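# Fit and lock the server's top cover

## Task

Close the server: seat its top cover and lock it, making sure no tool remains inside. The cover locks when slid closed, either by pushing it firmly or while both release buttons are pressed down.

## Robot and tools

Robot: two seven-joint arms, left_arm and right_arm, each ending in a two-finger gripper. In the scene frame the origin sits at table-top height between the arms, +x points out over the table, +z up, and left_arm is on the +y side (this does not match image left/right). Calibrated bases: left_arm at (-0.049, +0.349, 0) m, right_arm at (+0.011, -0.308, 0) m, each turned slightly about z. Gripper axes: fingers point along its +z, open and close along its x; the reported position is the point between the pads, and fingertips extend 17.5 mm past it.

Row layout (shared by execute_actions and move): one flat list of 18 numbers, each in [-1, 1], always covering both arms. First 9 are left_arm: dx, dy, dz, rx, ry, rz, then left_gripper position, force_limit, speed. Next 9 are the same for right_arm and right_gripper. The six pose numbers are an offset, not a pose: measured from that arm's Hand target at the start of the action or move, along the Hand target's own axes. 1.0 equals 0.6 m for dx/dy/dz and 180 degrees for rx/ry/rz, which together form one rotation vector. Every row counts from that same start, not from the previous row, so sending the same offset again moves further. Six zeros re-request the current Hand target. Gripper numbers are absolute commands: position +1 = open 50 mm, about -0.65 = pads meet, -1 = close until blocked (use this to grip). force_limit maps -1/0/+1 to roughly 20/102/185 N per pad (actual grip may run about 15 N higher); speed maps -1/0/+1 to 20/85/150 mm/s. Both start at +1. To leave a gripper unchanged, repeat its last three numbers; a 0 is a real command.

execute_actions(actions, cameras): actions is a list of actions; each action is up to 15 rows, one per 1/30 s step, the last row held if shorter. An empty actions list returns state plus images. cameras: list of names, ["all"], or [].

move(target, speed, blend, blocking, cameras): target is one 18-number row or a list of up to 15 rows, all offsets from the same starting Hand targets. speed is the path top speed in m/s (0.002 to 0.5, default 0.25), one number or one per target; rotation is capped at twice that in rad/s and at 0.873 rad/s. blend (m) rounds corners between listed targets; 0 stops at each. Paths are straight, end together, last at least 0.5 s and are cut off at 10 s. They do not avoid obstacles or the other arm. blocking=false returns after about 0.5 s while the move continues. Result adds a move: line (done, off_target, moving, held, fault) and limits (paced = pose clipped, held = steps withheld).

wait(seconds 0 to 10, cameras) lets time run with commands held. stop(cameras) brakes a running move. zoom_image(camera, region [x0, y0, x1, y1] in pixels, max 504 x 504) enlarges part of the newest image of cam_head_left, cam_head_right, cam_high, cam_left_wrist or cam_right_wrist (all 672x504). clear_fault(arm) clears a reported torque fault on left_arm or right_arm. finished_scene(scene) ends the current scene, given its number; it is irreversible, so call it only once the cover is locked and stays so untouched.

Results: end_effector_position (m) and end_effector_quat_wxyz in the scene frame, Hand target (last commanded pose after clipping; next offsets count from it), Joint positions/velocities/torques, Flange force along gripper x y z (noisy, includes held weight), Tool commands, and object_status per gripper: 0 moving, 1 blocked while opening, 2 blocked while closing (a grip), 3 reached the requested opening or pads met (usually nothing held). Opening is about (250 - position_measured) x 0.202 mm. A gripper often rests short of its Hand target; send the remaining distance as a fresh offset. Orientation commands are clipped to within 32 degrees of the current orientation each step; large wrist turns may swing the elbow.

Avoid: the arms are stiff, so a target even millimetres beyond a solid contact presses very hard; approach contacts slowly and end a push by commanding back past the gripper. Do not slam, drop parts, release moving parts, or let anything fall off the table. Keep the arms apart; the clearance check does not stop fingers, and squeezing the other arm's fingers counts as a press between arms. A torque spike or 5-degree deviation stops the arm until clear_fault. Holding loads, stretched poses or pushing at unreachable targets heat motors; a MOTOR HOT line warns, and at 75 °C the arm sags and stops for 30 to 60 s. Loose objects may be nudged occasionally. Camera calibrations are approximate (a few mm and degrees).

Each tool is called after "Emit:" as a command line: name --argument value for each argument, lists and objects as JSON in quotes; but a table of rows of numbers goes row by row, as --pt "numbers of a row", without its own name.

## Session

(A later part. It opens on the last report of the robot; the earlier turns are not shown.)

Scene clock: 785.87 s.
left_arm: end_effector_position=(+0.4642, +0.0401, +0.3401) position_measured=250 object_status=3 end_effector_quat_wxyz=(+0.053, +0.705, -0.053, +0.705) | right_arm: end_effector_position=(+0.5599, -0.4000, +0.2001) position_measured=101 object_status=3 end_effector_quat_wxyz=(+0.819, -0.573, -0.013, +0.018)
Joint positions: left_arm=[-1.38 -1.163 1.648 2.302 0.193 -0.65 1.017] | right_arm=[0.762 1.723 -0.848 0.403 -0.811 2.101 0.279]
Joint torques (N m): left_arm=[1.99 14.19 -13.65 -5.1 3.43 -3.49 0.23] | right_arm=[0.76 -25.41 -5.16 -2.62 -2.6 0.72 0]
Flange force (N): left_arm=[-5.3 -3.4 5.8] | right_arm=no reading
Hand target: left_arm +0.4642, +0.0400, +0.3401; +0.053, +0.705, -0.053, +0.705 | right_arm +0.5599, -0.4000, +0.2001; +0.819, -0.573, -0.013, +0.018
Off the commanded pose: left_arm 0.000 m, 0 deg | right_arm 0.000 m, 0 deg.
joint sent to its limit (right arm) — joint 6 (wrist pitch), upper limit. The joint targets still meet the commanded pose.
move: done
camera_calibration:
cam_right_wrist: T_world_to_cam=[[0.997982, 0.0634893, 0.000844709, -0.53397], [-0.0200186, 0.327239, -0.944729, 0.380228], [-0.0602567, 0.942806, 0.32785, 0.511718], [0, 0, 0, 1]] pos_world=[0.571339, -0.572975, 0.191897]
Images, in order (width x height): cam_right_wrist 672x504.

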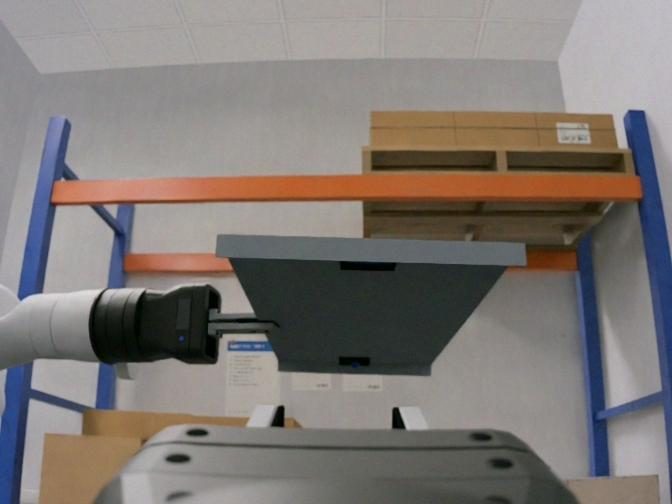

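Emit:
move --pt "-0.367 -0.0025 0 0 0 0 -1 0.6 -0.7 0 0 0 0 0 0 0.34 -0.5 -0.5" --pt "-0.4468 -0.0025 0 0 0 0 -1 0.6 -0.7 0.036 0.085 0.2337 -0.6111 0 0 0.34 -0.5 -0.5" --speed '[0.15, 0.4]' --cameras '["cam_right_wrist", "cam_head_left", "cam_left_wrist"]'

Emit:
zoom_image --camera "cam_right_wrist" --region '[420, 100, 672, 300]'

Emit:
zoom_image --camera "cam_right_wrist" --region '[50, 100, 302, 300]'

Emit:
zoom_image --camera "cam_head_left" --region '[175, 190, 245, 290]'

Emit:
zoom_image --camera "cam_head_left" --region '[315, 190, 385, 290]'

Scene clock: 827.93 s.
left_arm: end_effector_position=(+0.4646, +0.0417, +0.0720) position_measured=250 object_status=3 end_effector_quat_wxyz=(+0.053, +0.705, -0.053, +0.705) | right_arm: end_effector_position=(+0.5750, -0.2500, +0.2001) position_measured=101 object_status=3 end_effector_quat_wxyz=(+0.000, +1.000, +0.022, +0.000)
Joint positions: left_arm=[-1.37 -1.904 2.046 2.107 0.851 -0.599 1.198] | right_arm=[0.018 0.685 -0.256 1.154 0.166 1.321 -0.215]
Joint torques (N m): left_arm=[1.83 13.95 -14.22 8.99 3.51 -2.32 0.24] | right_arm=[0.87 -21.18 -1.42 -8.41 0.11 -0.16 -0.1]
Flange force (N): left_arm=[-4.4 -0.8 7.1] | right_arm=[1.3 -1.5 -3.2]
Hand target: left_arm +0.4646, +0.0417, +0.0720; +0.053, +0.705, -0.053, +0.705 | right_arm +0.5750, -0.2500, +0.2001; +0.000, +1.000, +0.022, +0.000
Off the commanded pose: left_arm 0.000 m, 0 deg | right_arm 0.000 m, 0 deg.
move: done
camera_calibration:
cam_left_wrist: T_world_to_cam=[[-0.0248352, -0.035458, 0.999063, -0.0574069], [-0.135957, -0.989966, -0.0385148, 0.171321], [0.990403, -0.136786, 0.0197653, -0.28834], [0, 0, 0, 1]] pos_world=[0.30744, 0.128126, 0.0696506]
cam_right_wrist: T_world_to_cam=[[0.999154, 0.0367029, -0.0185736, -0.562133], [0.0369848, -0.999202, 0.0150654, -0.22501], [-0.0180059, -0.0157395, -0.999714, 0.372993], [0, 0, 0, 1]] pos_world=[0.576695, -0.198328, 0.365835]
Images, in order (width x height): cam_head_left 672x504, cam_left_wrist 672x504, cam_right_wrist 672x504.

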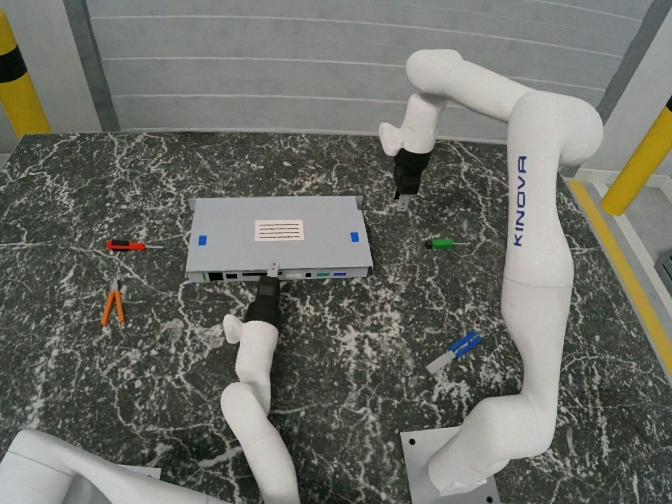

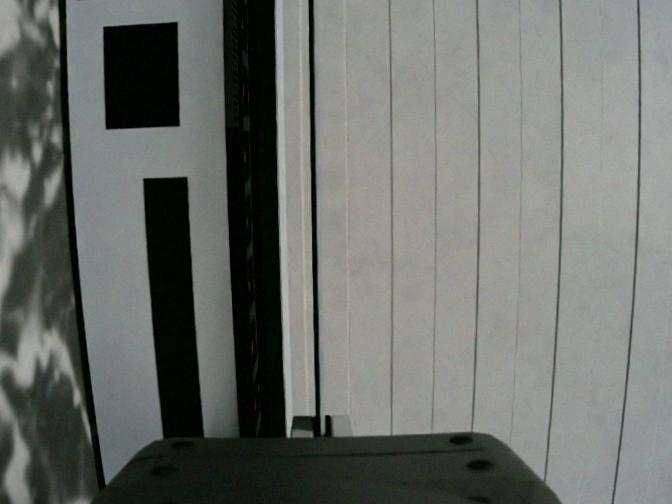

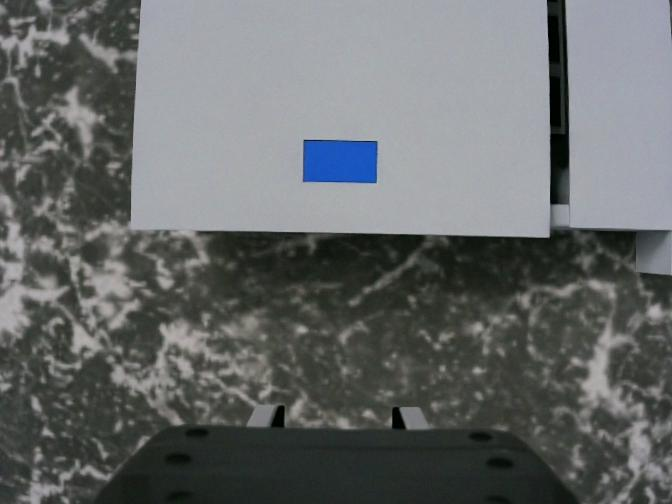

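Scaled by 2.000.

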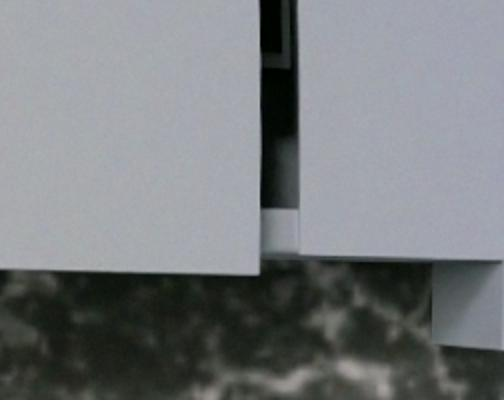

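Scaled by 2.000.

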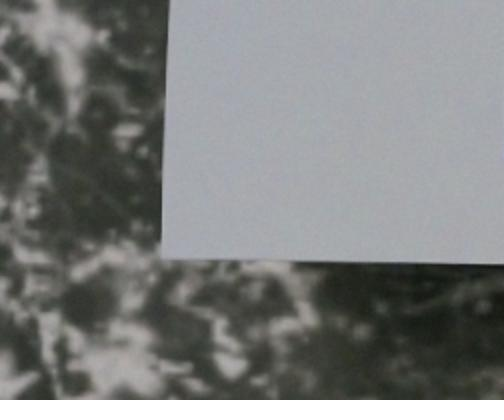

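Scaled by 5.040 from the camera's 672x504 image, which has a finer 960x720 frame.

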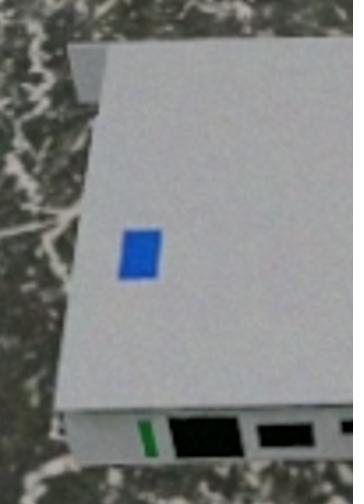

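Scaled by 5.040 from the camera's 672x504 image, which has a finer 960x720 frame.

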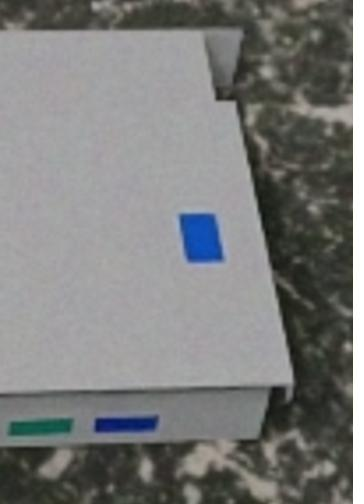

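Emit:
zoom_image --camera "cam_head_left" --region '[178, 255, 208, 290]'

Emit:
zoom_image --camera "cam_head_left" --region '[350, 250, 380, 285]'

Emit:
zoom_image --camera "cam_left_wrist" --region '[220, 0, 340, 120]'

Scaled by 14.400 from the camera's 672x504 image, which has a finer 960x720 frame.

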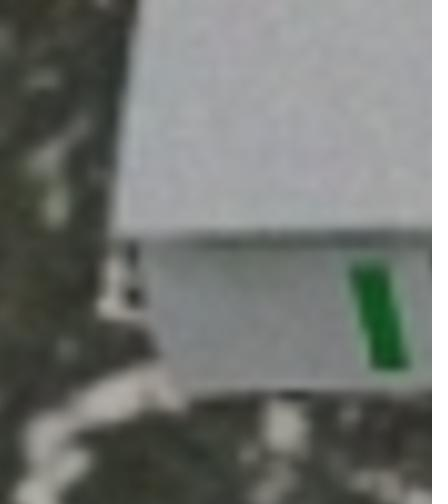

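Scaled by 14.400 from the camera's 672x504 image, which has a finer 960x720 frame.

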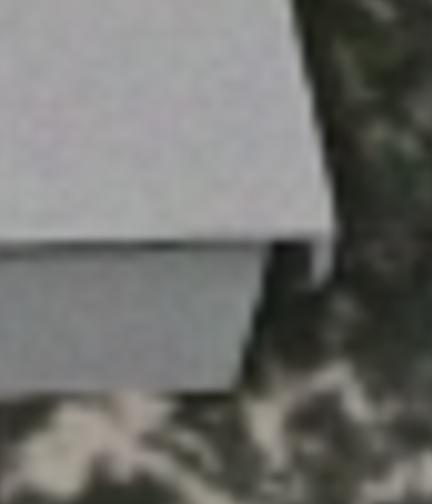

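Scaled by 4.200.

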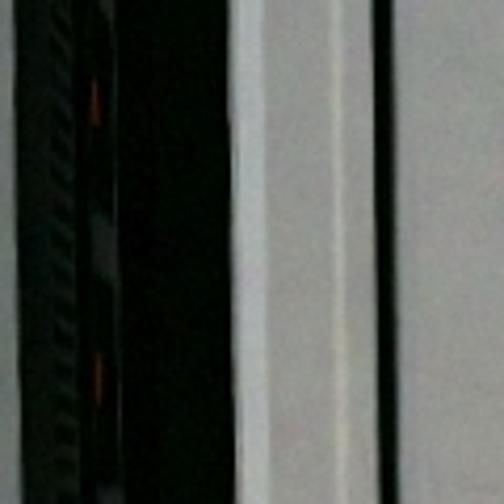

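Emit:
move --target '[-0.0067, -0.0017, -0.0053, 0.0028, 0, 0, -1, 0.6, -0.7, 0, 0, 0, 0, 0, 0, 0.34, -0.5, -0.5]' --speed 0.05 --cameras '["cam_right_wrist", "cam_head_left", "cam_head_right"]'

Emit:
zoom_image --camera "cam_right_wrist" --region '[500, 180, 600, 260]'

Emit:
zoom_image --camera "cam_right_wrist" --region '[110, 180, 210, 260]'

Emit:
zoom_image --camera "cam_head_left" --region '[178, 255, 208, 290]'

Emit:
zoom_image --camera "cam_head_left" --region '[350, 250, 380, 285]'

Scene clock: 883.27 s.
left_arm: end_effector_position=(+0.4616, +0.0431, +0.0680) position_measured=250 object_status=3 end_effector_quat_wxyz=(+0.050, +0.705, -0.050, +0.706) | right_arm: end_effector_position=(+0.5750, -0.2500, +0.2001) position_measured=101 object_status=3 end_effector_quat_wxyz=(+0.000, +1.000, +0.022, +0.000)
Joint positions: left_arm=[-1.355 -1.916 2.05 2.102 0.876 -0.575 1.187] | right_arm=[0.018 0.685 -0.256 1.154 0.166 1.321 -0.215]
Joint torques (N m): left_arm=[1.89 13.71 -14.13 9.26 3.37 -2.33 0.22] | right_arm=[0.79 -21.2 -1.47 -8.42 0.12 -0.14 -0.09]
Flange force (N): left_arm=[-4.3 -1.0 7.4] | right_arm=[1.2 -1.4 -3.1]
Hand target: left_arm +0.4616, +0.0431, +0.0680; +0.050, +0.705, -0.050, +0.706 | right_arm +0.5750, -0.2500, +0.2001; +0.000, +1.000, +0.022, +0.000
Off the commanded pose: left_arm 0.000 m, 0 deg | right_arm 0.000 m, 0 deg.
move: done
camera_calibration:
cam_right_wrist: T_world_to_cam=[[0.999148, 0.0368074, -0.0186747, -0.562078], [0.0370908, -0.999198, 0.0150612, -0.224967], [-0.0181053, -0.015741, -0.999712, 0.37295], [0, 0, 0, 1]] pos_world=[0.576695, -0.198227, 0.365735]
Images, in order (width x height): cam_head_left 672x504, cam_head_right 672x504, cam_right_wrist 672x504.

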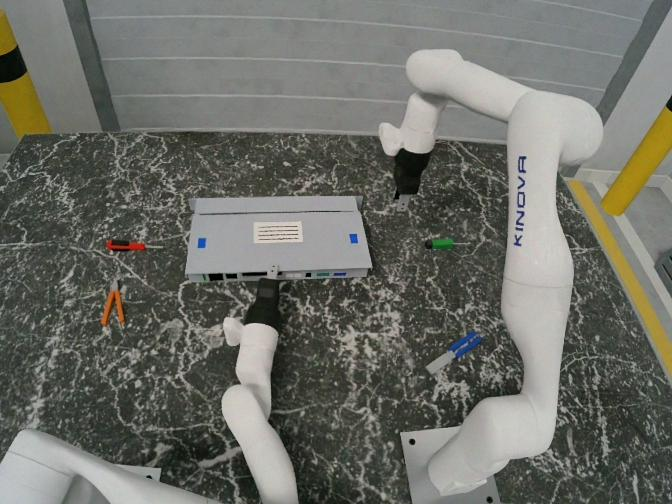

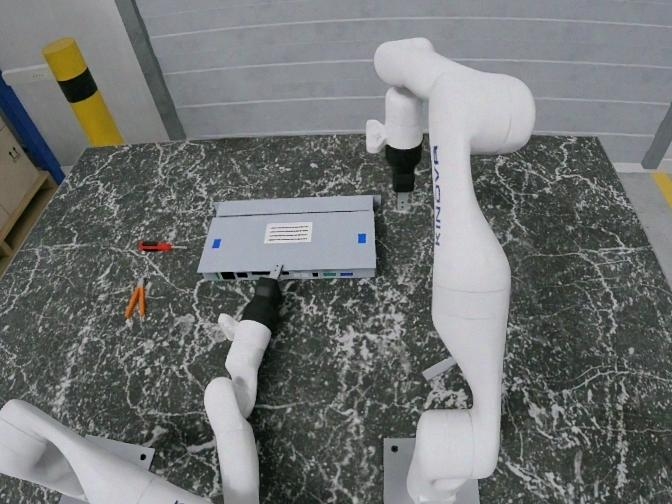

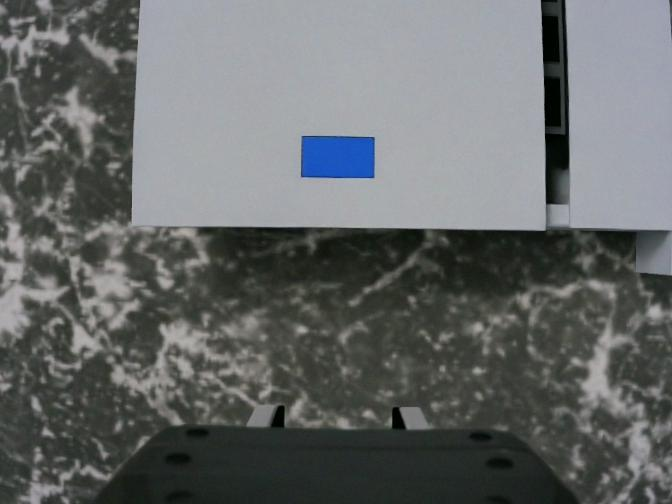

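Scaled by 5.040.

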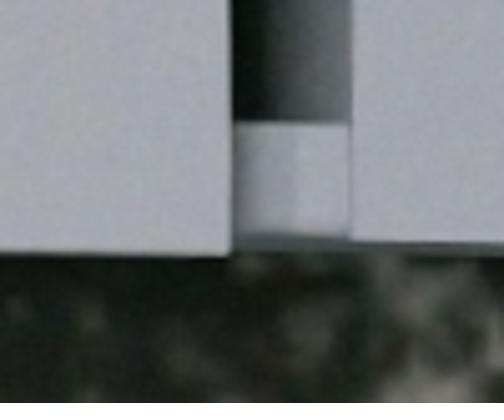

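Scaled by 5.040.

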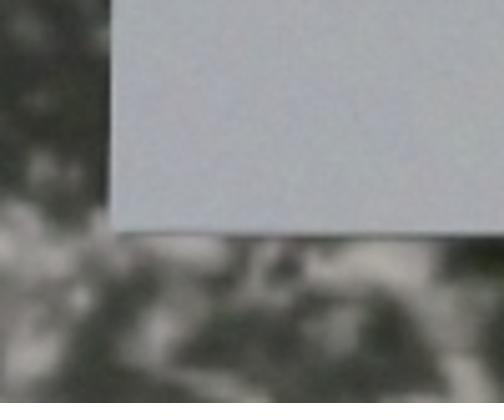

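Scaled by 14.400 from the camera's 672x504 image, which has a finer 960x720 frame.

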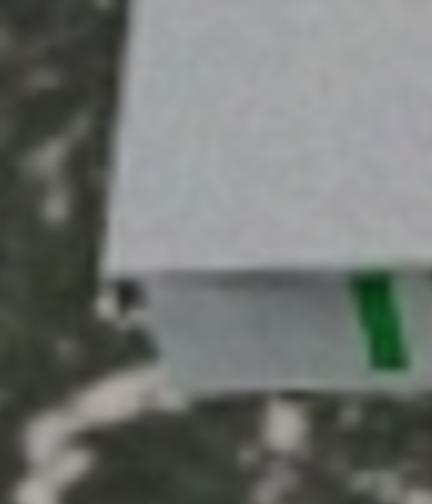

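Scaled by 14.400 from the camera's 672x504 image, which has a finer 960x720 frame.

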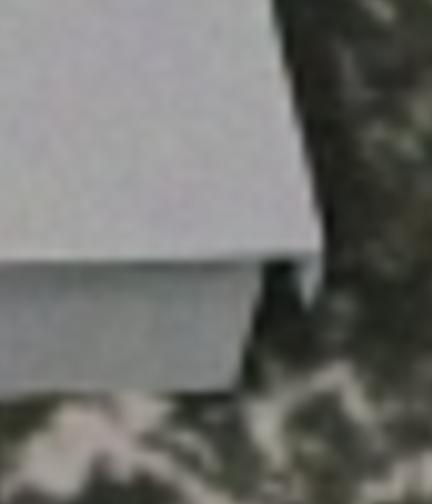

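Emit:
move --pt "-0.0133 -0.001 -0.0002 0 0 0 -1 0.6 -0.7 0 0 0 0 0 0 0.34 -0.5 -0.5" --pt "-0.0217 -0.001 -0.0002 0 0 0 -1 0.6 -0.7 0 0 0 0 0 0 0.34 -0.5 -0.5" --speed '[0.03, 0.015]' --cameras '["cam_right_wrist", "cam_head_left"]'

Emit:
zoom_image --camera "cam_head_left" --region '[178, 255, 208, 290]'

Emit:
zoom_image --camera "cam_head_left" --region '[350, 250, 380, 285]'

Emit:
zoom_image --camera "cam_right_wrist" --region '[500, 180, 600, 260]'

Scene clock: 903.97 s.
left_arm: end_effector_position=(+0.4616, +0.0438, +0.0552) position_measured=250 object_status=3 end_effector_quat_wxyz=(+0.050, +0.705, -0.050, +0.706) | right_arm: end_effector_position=(+0.5750, -0.2500, +0.2001) position_measured=101 object_status=3 end_effector_quat_wxyz=(+0.000, +1.000, +0.022, +0.000)
Joint positions: left_arm=[-1.344 -1.951 2.059 2.078 0.917 -0.555 1.178] | right_arm=[0.018 0.685 -0.256 1.154 0.166 1.321 -0.215]
Joint torques (N m): left_arm=[-1.75 7.98 8.01 -7.93 -3 2.99 1.54] | right_arm=[0.76 -21.22 -1.47 -8.46 0.15 -0.16 -0.07]
Flange force (N): left_arm=[43.0 -3.0 -11.9] | right_arm=[1.1 -1.4 -3.1]
Hand target: left_arm +0.4616, +0.0438, +0.0550; +0.050, +0.705, -0.050, +0.706 | right_arm +0.5750, -0.2500, +0.2001; +0.000, +1.000, +0.022, +0.000
Off the commanded pose: left_arm 0.000 m, 0 deg | right_arm 0.000 m, 0 deg.
move: done
camera_calibration:
cam_right_wrist: T_world_to_cam=[[0.999148, 0.0368074, -0.0186747, -0.562078], [0.0370908, -0.999198, 0.0150612, -0.224967], [-0.0181053, -0.015741, -0.999712, 0.37295], [0, 0, 0, 1]] pos_world=[0.576695, -0.198227, 0.365735]
Images, in order (width x height): cam_head_left 672x504, cam_right_wrist 672x504.

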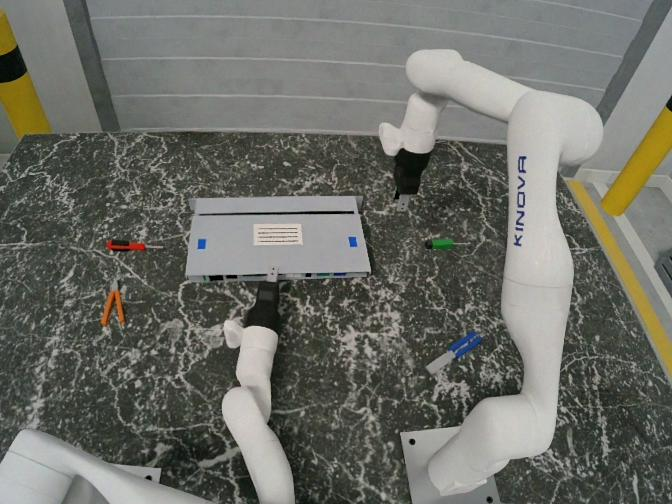

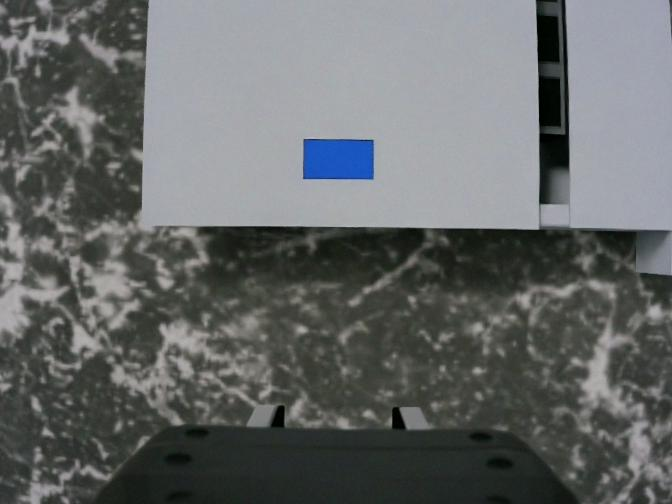

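Scaled by 14.400 from the camera's 672x504 image, which has a finer 960x720 frame.

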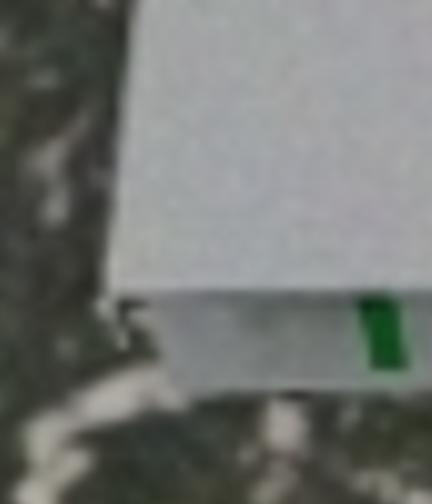

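Scaled by 14.400 from the camera's 672x504 image, which has a finer 960x720 frame.

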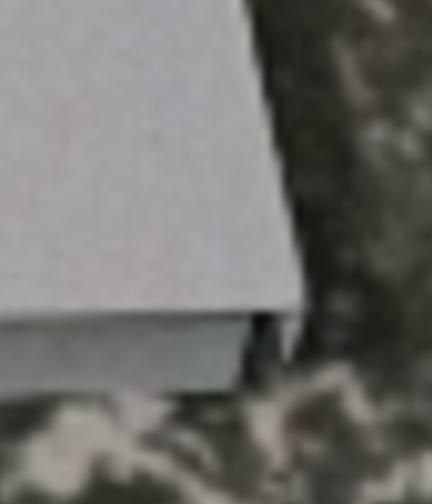

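Scaled by 5.040.

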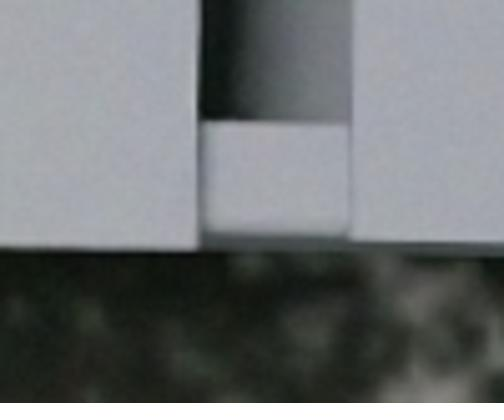

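Emit:
move --target '[0.0183, -0.0025, -0.0003, 0, 0, 0, -1, 0.6, -0.7, 0, 0, 0, 0, 0, 0, 0.34, -0.5, -0.5]' --speed 0.03 --cameras '["cam_right_wrist", "cam_head_left", "cam_left_wrist"]'

Emit:
zoom_image --camera "cam_head_left" --region '[178, 255, 208, 290]'

Emit:
zoom_image --camera "cam_head_left" --region '[350, 250, 380, 285]'

Emit:
zoom_image --camera "cam_right_wrist" --region '[500, 180, 600, 260]'

Scene clock: 910.30 s.
left_arm: end_effector_position=(+0.4616, +0.0452, +0.0660) position_measured=250 object_status=3 end_effector_quat_wxyz=(+0.050, +0.705, -0.050, +0.706) | right_arm: end_effector_position=(+0.5750, -0.2500, +0.2001) position_measured=101 object_status=3 end_effector_quat_wxyz=(+0.000, +1.000, +0.022, +0.000)
Joint positions: left_arm=[-1.355 -1.922 2.054 2.102 0.879 -0.579 1.191] | right_arm=[0.018 0.685 -0.256 1.154 0.166 1.321 -0.215]
Joint torques (N m): left_arm=[1.11 13.52 -13.87 10.14 3.63 -1.88 0.2] | right_arm=[0.75 -21.15 -1.54 -8.46 0.15 -0.18 -0.04]
Flange force (N): left_arm=[-4.5 0.1 7.5] | right_arm=[1.0 -1.4 -3.2]
Hand target: left_arm +0.4616, +0.0453, +0.0660; +0.050, +0.705, -0.050, +0.706 | right_arm +0.5750, -0.2500, +0.2001; +0.000, +1.000, +0.022, +0.000
Off the commanded pose: left_arm 0.000 m, 0 deg | right_arm 0.000 m, 0 deg.
move: done
camera_calibration:
cam_left_wrist: T_world_to_cam=[[-0.0245272, -0.0356752, 0.999062, -0.0514929], [-0.127353, -0.991109, -0.0385177, 0.170294], [0.991554, -0.128179, 0.0197658, -0.285677], [0, 0, 0, 1]] pos_world=[0.303688, 0.130325, 0.0636506]
cam_right_wrist: T_world_to_cam=[[0.999148, 0.0368074, -0.0186747, -0.562078], [0.0370908, -0.999198, 0.0150612, -0.224967], [-0.0181053, -0.015741, -0.999712, 0.37295], [0, 0, 0, 1]] pos_world=[0.576695, -0.198227, 0.365735]
Images, in order (width x height): cam_head_left 672x504, cam_left_wrist 672x504, cam_right_wrist 672x504.

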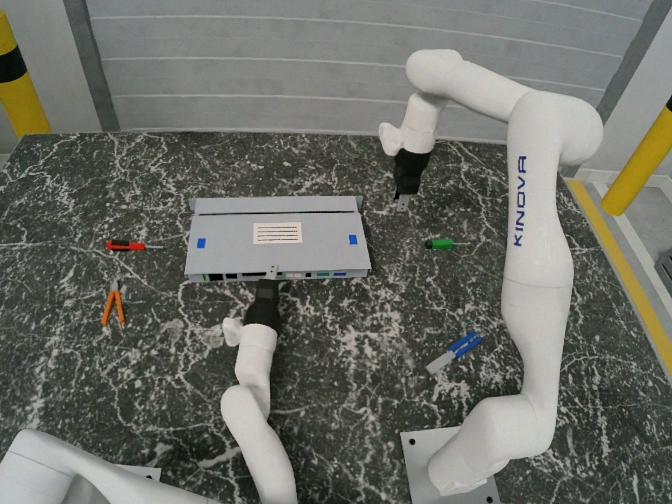

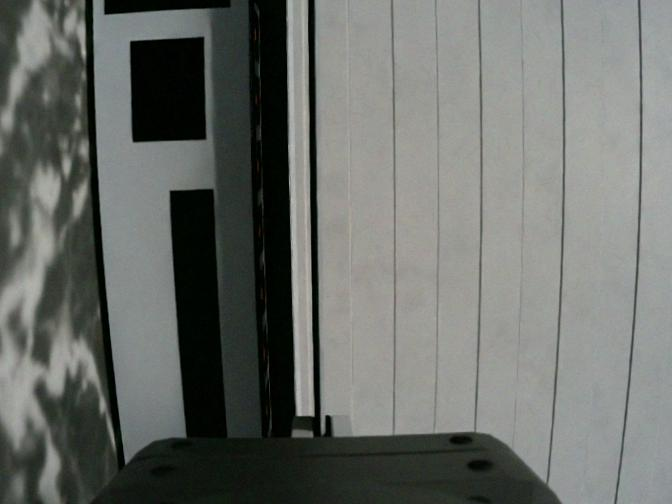

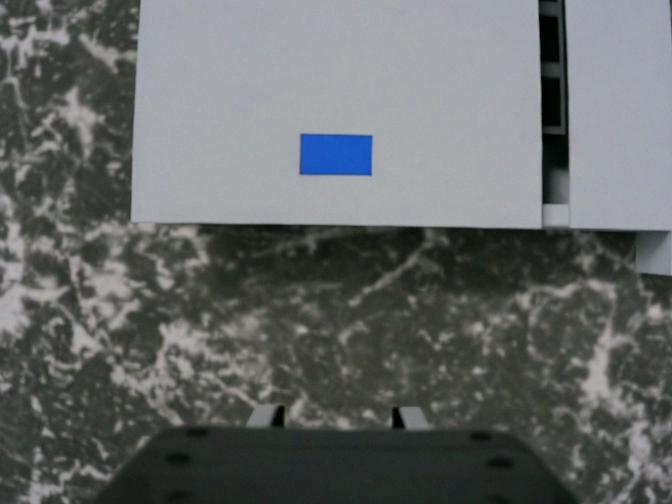

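Scaled by 14.400 from the camera's 672x504 image, which has a finer 960x720 frame.

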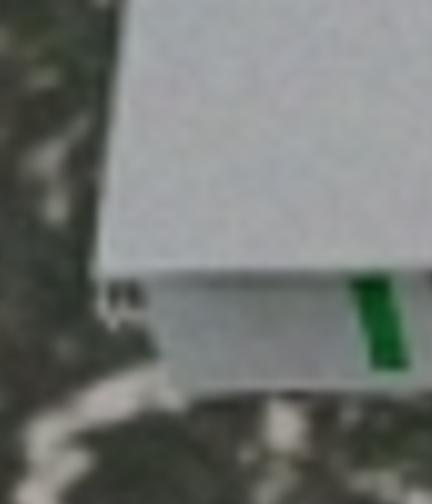

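Scaled by 14.400 from the camera's 672x504 image, which has a finer 960x720 frame.

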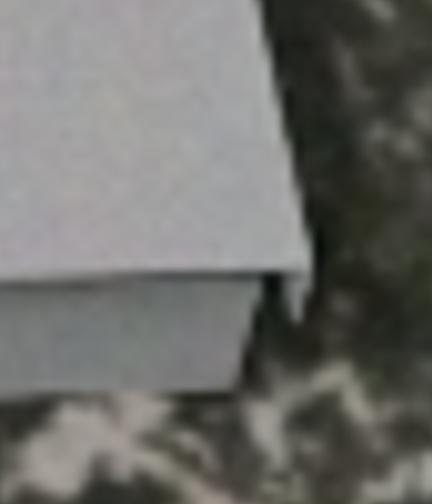

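Scaled by 5.040.

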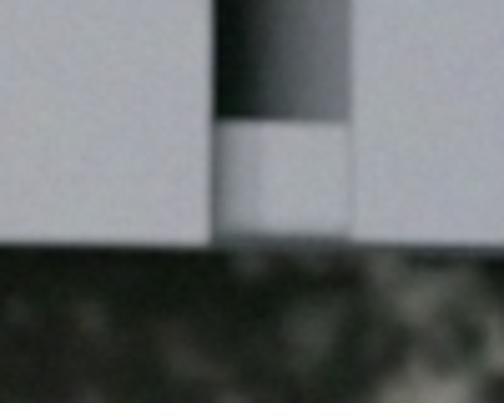

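Emit:
move --pt "-0.005 0.0007 0 0.0014 0 -0.0025 -1 0.6 -0.7 0 0 0 0 0 0 0.34 -0.5 -0.5" --pt "-0.02 0.0007 0 0.0014 0 -0.0025 -1 0.6 -0.7 0 0 0 0 0 0 0.34 -0.5 -0.5" --speed '[0.03, 0.02]' --cameras '["cam_right_wrist", "cam_head_left"]'

Emit:
zoom_image --camera "cam_head_left" --region '[178, 255, 208, 290]'

Emit:
zoom_image --camera "cam_head_left" --region '[350, 250, 380, 285]'

Emit:
zoom_image --camera "cam_right_wrist" --region '[500, 180, 600, 260]'

Scene clock: 935.93 s.
left_arm: end_effector_position=(+0.4616, +0.0449, +0.0544) position_measured=250 object_status=3 end_effector_quat_wxyz=(+0.051, +0.705, -0.046, +0.706) | right_arm: end_effector_position=(+0.5750, -0.2500, +0.2001) position_measured=101 object_status=3 end_effector_quat_wxyz=(+0.000, +1.000, +0.022, +0.000)
Joint positions: left_arm=[-1.342 -1.952 2.06 2.076 0.926 -0.549 1.179] | right_arm=[0.018 0.685 -0.256 1.154 0.166 1.321 -0.215]
Joint torques (N m): left_arm=[1.03 -4.45 9.73 -17.43 5.92 -0.96 0.32] | right_arm=[0.8 -21.18 -1.44 -8.47 0.12 -0.18 -0.07]
Flange force (N): left_arm=[123.1 -26.7 -7.0] | right_arm=[1.0 -1.4 -3.1]
Hand target: left_arm +0.4616, +0.0449, +0.0540; +0.051, +0.705, -0.046, +0.706 | right_arm +0.5750, -0.2500, +0.2001; +0.000, +1.000, +0.022, +0.000
Off the commanded pose: left_arm 0.000 m, 0 deg | right_arm 0.000 m, 0 deg.
move: done
camera_calibration:
cam_right_wrist: T_world_to_cam=[[0.999148, 0.0368074, -0.0186747, -0.562078], [0.0370908, -0.999198, 0.0150612, -0.224967], [-0.0181053, -0.015741, -0.999712, 0.37295], [0, 0, 0, 1]] pos_world=[0.576695, -0.198227, 0.365735]
Images, in order (width x height): cam_head_left 672x504, cam_right_wrist 672x504.

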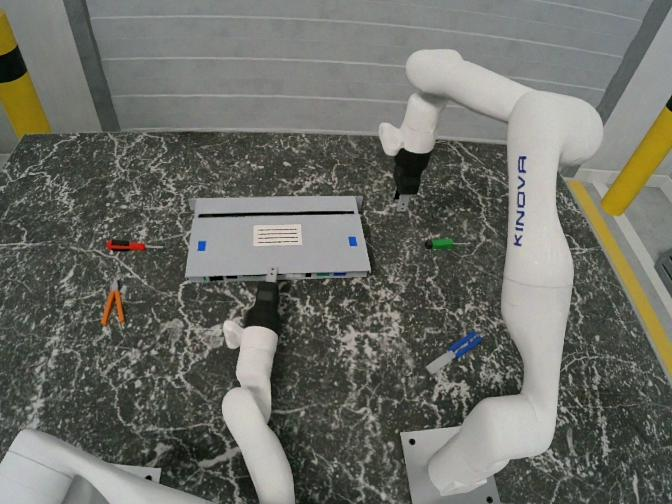

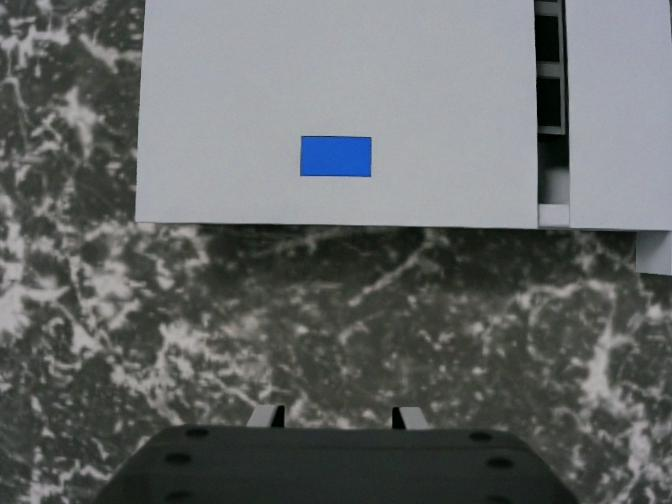

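Scaled by 14.400 from the camera's 672x504 image, which has a finer 960x720 frame.

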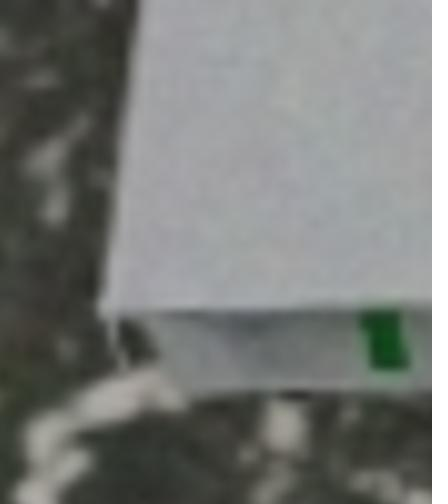

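Scaled by 14.400 from the camera's 672x504 image, which has a finer 960x720 frame.

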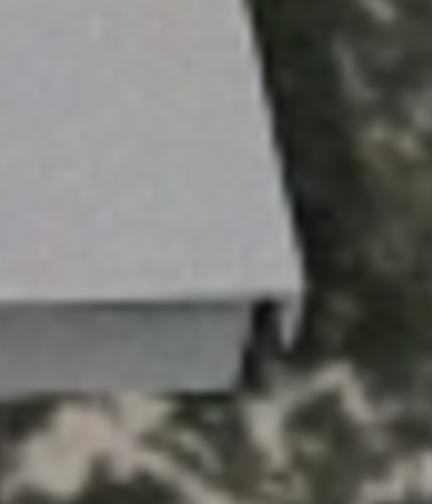

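Scaled by 5.040.

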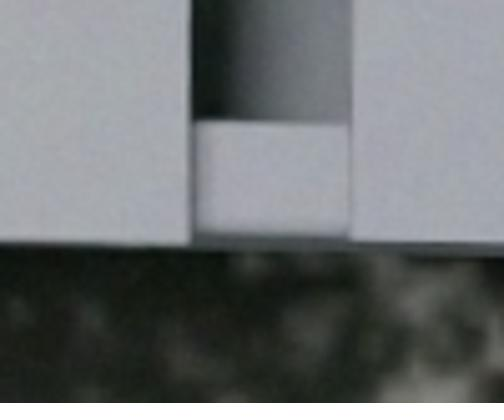

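Emit:
move --pt "0.0018 0 0 0 0 0 -1 0.6 -0.7 0 0 0 0 0 0 0.34 -0.5 -0.5" --pt "0.0018 0 0 0 0 0 1 0.6 -0.6 0 0 0 0 0 0 0.34 -0.5 -0.5" --pt "0.0018 0 -0.075 0 0 0 1 0.6 -0.6 0 0 0 0 0 0 0.34 -0.5 -0.5" --pt "0.0018 0 -0.075 0 0 0 -1 -0.5 0 0 0 0 0 0 0 0.34 -0.5 -0.5" --speed '[0.02, 0.1, 0.1, 0.1]' --cameras '["cam_right_wrist", "cam_head_left", "cam_left_wrist"]'

Emit:
zoom_image --camera "cam_left_wrist" --region '[200, 200, 452, 450]'

Emit:
zoom_image --camera "cam_head_left" --region '[175, 190, 385, 290]'

Emit:
zoom_image --camera "cam_right_wrist" --region '[500, 180, 600, 260]'

Scene clock: 971.17 s.
left_arm: end_effector_position=(+0.4170, +0.0510, +0.0550) position_measured=251 object_status=3 end_effector_quat_wxyz=(+0.051, +0.705, -0.046, +0.706) | right_arm: end_effector_position=(+0.5750, -0.2500, +0.2001) position_measured=101 object_status=3 end_effector_quat_wxyz=(+0.000, +1.000, +0.022, +0.000)
Joint positions: left_arm=[-1.208 -1.956 2.117 2.153 0.998 -0.509 1.164] | right_arm=[0.018 0.685 -0.256 1.154 0.166 1.321 -0.215]
Joint torques (N m): left_arm=[5.16 5.26 3.21 -1.07 1.57 -0.9 0.24] | right_arm=[0.78 -21.18 -1.43 -8.43 0.1 -0.16 -0.05]
Flange force (N): left_arm=[51.5 -3.4 20.8] | right_arm=[1.1 -1.4 -3.2]
Hand target: left_arm +0.4170, +0.0510, +0.0550; +0.051, +0.705, -0.046, +0.706 | right_arm +0.5750, -0.2500, +0.2001; +0.000, +1.000, +0.022, +0.000
Off the commanded pose: left_arm 0.000 m, 0 deg | right_arm 0.000 m, 0 deg.
move: done
camera_calibration:
cam_left_wrist: T_world_to_cam=[[-0.0233286, -0.0279559, 0.999337, -0.0423503], [-0.12298, -0.991937, -0.0306197, 0.167721], [0.992135, -0.123613, 0.0197024, -0.240916], [0, 0, 0, 1]] pos_world=[0.258659, 0.135404, 0.0522044]
cam_right_wrist: T_world_to_cam=[[0.999148, 0.0368074, -0.0186747, -0.562078], [0.0370908, -0.999198, 0.0150612, -0.224967], [-0.0181053, -0.015741, -0.999712, 0.37295], [0, 0, 0, 1]] pos_world=[0.576695, -0.198227, 0.365735]
Images, in order (width x height): cam_head_left 672x504, cam_left_wrist 672x504, cam_right_wrist 672x504.

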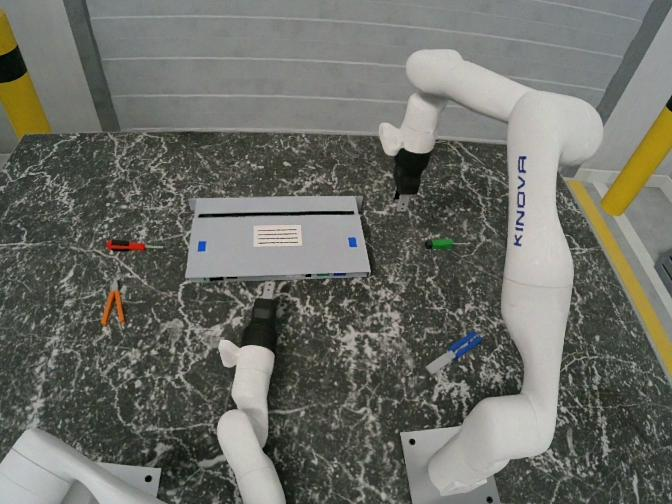

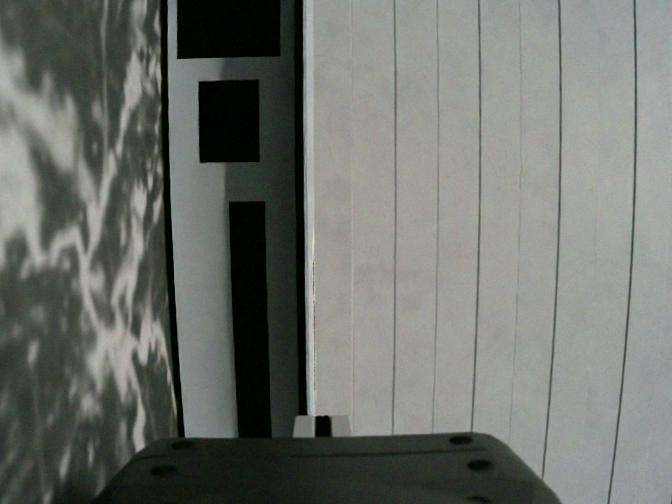

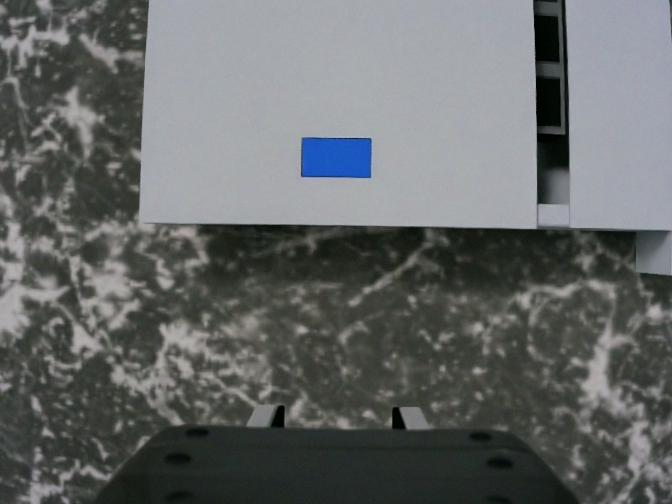

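Scaled by 2.000.

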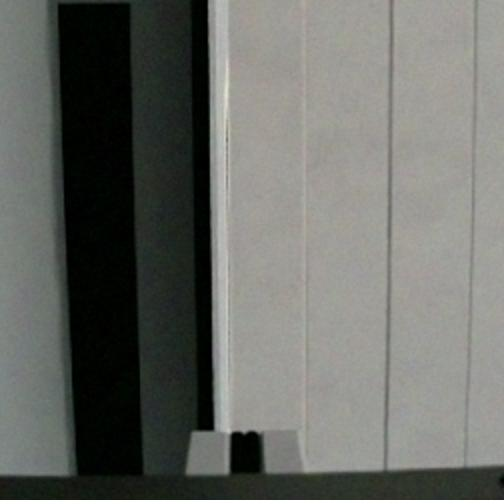

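Scaled by 2.400 from the camera's 672x504 image, which has a finer 960x720 frame.

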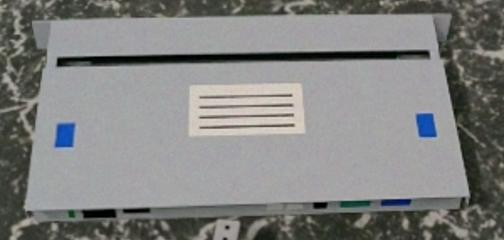

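Scaled by 5.040.

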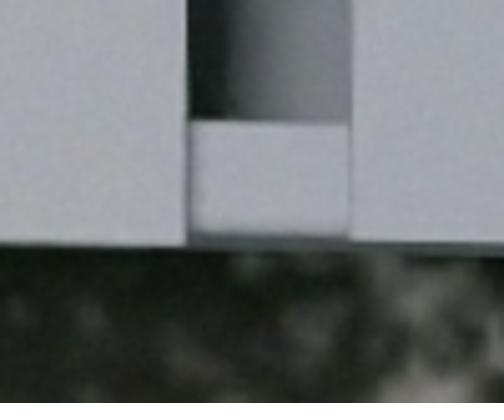

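Emit:
move --pt "0.05 0 -0.0167 0 -0.1111 0 -1 -0.5 0 0 0 0 0 0 0 0.34 -0.5 -0.5" --pt "0.05 0 -0.0167 0 -0.1111 0 -1 -0.5 0 -0.0527 0.248 0.1333 0.4167 0 0 0.34 -0.5 -0.5" --speed '[0.1, 0.35]' --blend '[0.02, 0]' --cameras '["cam_right_wrist", "cam_left_wrist"]'

Emit:
zoom_image --camera "cam_right_wrist" --region '[200, 220, 420, 400]'

Emit:
zoom_image --camera "cam_right_wrist" --region '[450, 220, 672, 400]'

Scene clock: 986.90 s.
left_arm: end_effector_position=(+0.4071, +0.0526, +0.0850) position_measured=251 object_status=3 end_effector_quat_wxyz=(+0.042, +0.817, -0.054, +0.572) | right_arm: end_effector_position=(+0.5499, -0.4000, +0.1202) position_measured=101 object_status=3 end_effector_quat_wxyz=(-0.609, +0.793, +0.017, -0.013)
Joint positions: left_arm=[-1.43 -1.38 2.117 2.355 0.336 -0.691 1.181] | right_arm=[0.811 1.443 -0.63 0.671 -0.466 1.822 0.517]
Joint torques (N m): left_arm=[1.9 13.97 -7.92 2.26 1.96 -1.1 0.22] | right_arm=[0.83 -25.11 -5.91 -4.15 -2.73 1.54 -0.1]
Flange force (N): left_arm=[5.3 -2.9 5.1] | right_arm=[4.3 -0.8 -2.7]
Hand target: left_arm +0.4071, +0.0526, +0.0850; +0.042, +0.817, -0.054, +0.572 | right_arm +0.5499, -0.4000, +0.1201; -0.609, +0.793, +0.017, -0.013
Off the commanded pose: left_arm 0.000 m, 0 deg | right_arm 0.000 m, 0 deg.
move: done
camera_calibration:
cam_left_wrist: T_world_to_cam=[[0.316304, -0.0751889, 0.945674, -0.203671], [-0.136566, -0.99008, -0.0330416, 0.174632], [0.938777, -0.118696, -0.323434, -0.180852], [0, 0, 0, 1]] pos_world=[0.258051, 0.136119, 0.139882]
cam_right_wrist: T_world_to_cam=[[0.998141, 0.0600196, -0.0106263, -0.524056], [0.00618476, -0.273164, -0.961948, 0.0520718], [-0.0606384, 0.960093, -0.273027, 0.616651], [0, 0, 0, 1]] pos_world=[0.560152, -0.546364, 0.212884]
Images, in order (width x height): cam_left_wrist 672x504, cam_right_wrist 672x504.

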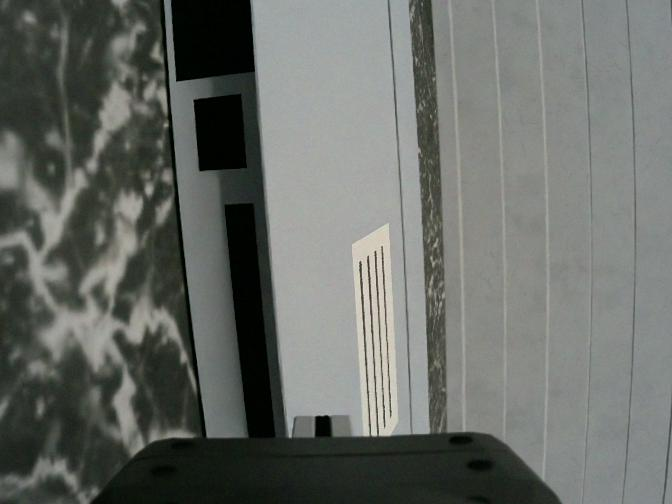

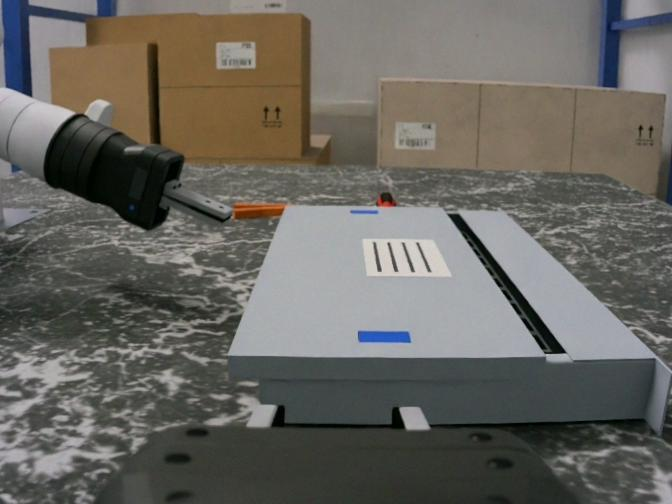

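Scaled by 2.291.

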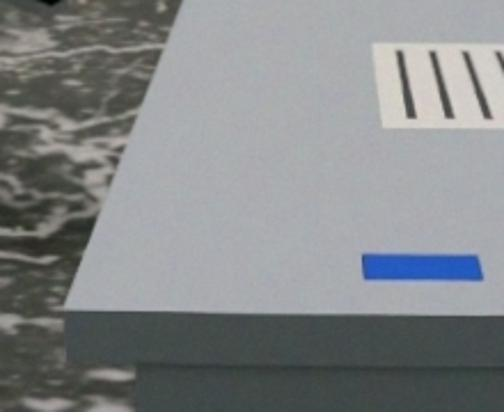

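Scaled by 2.270.

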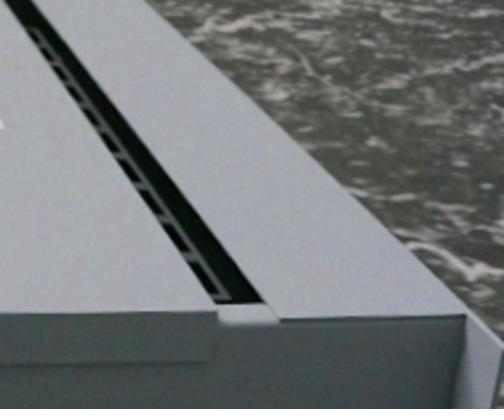

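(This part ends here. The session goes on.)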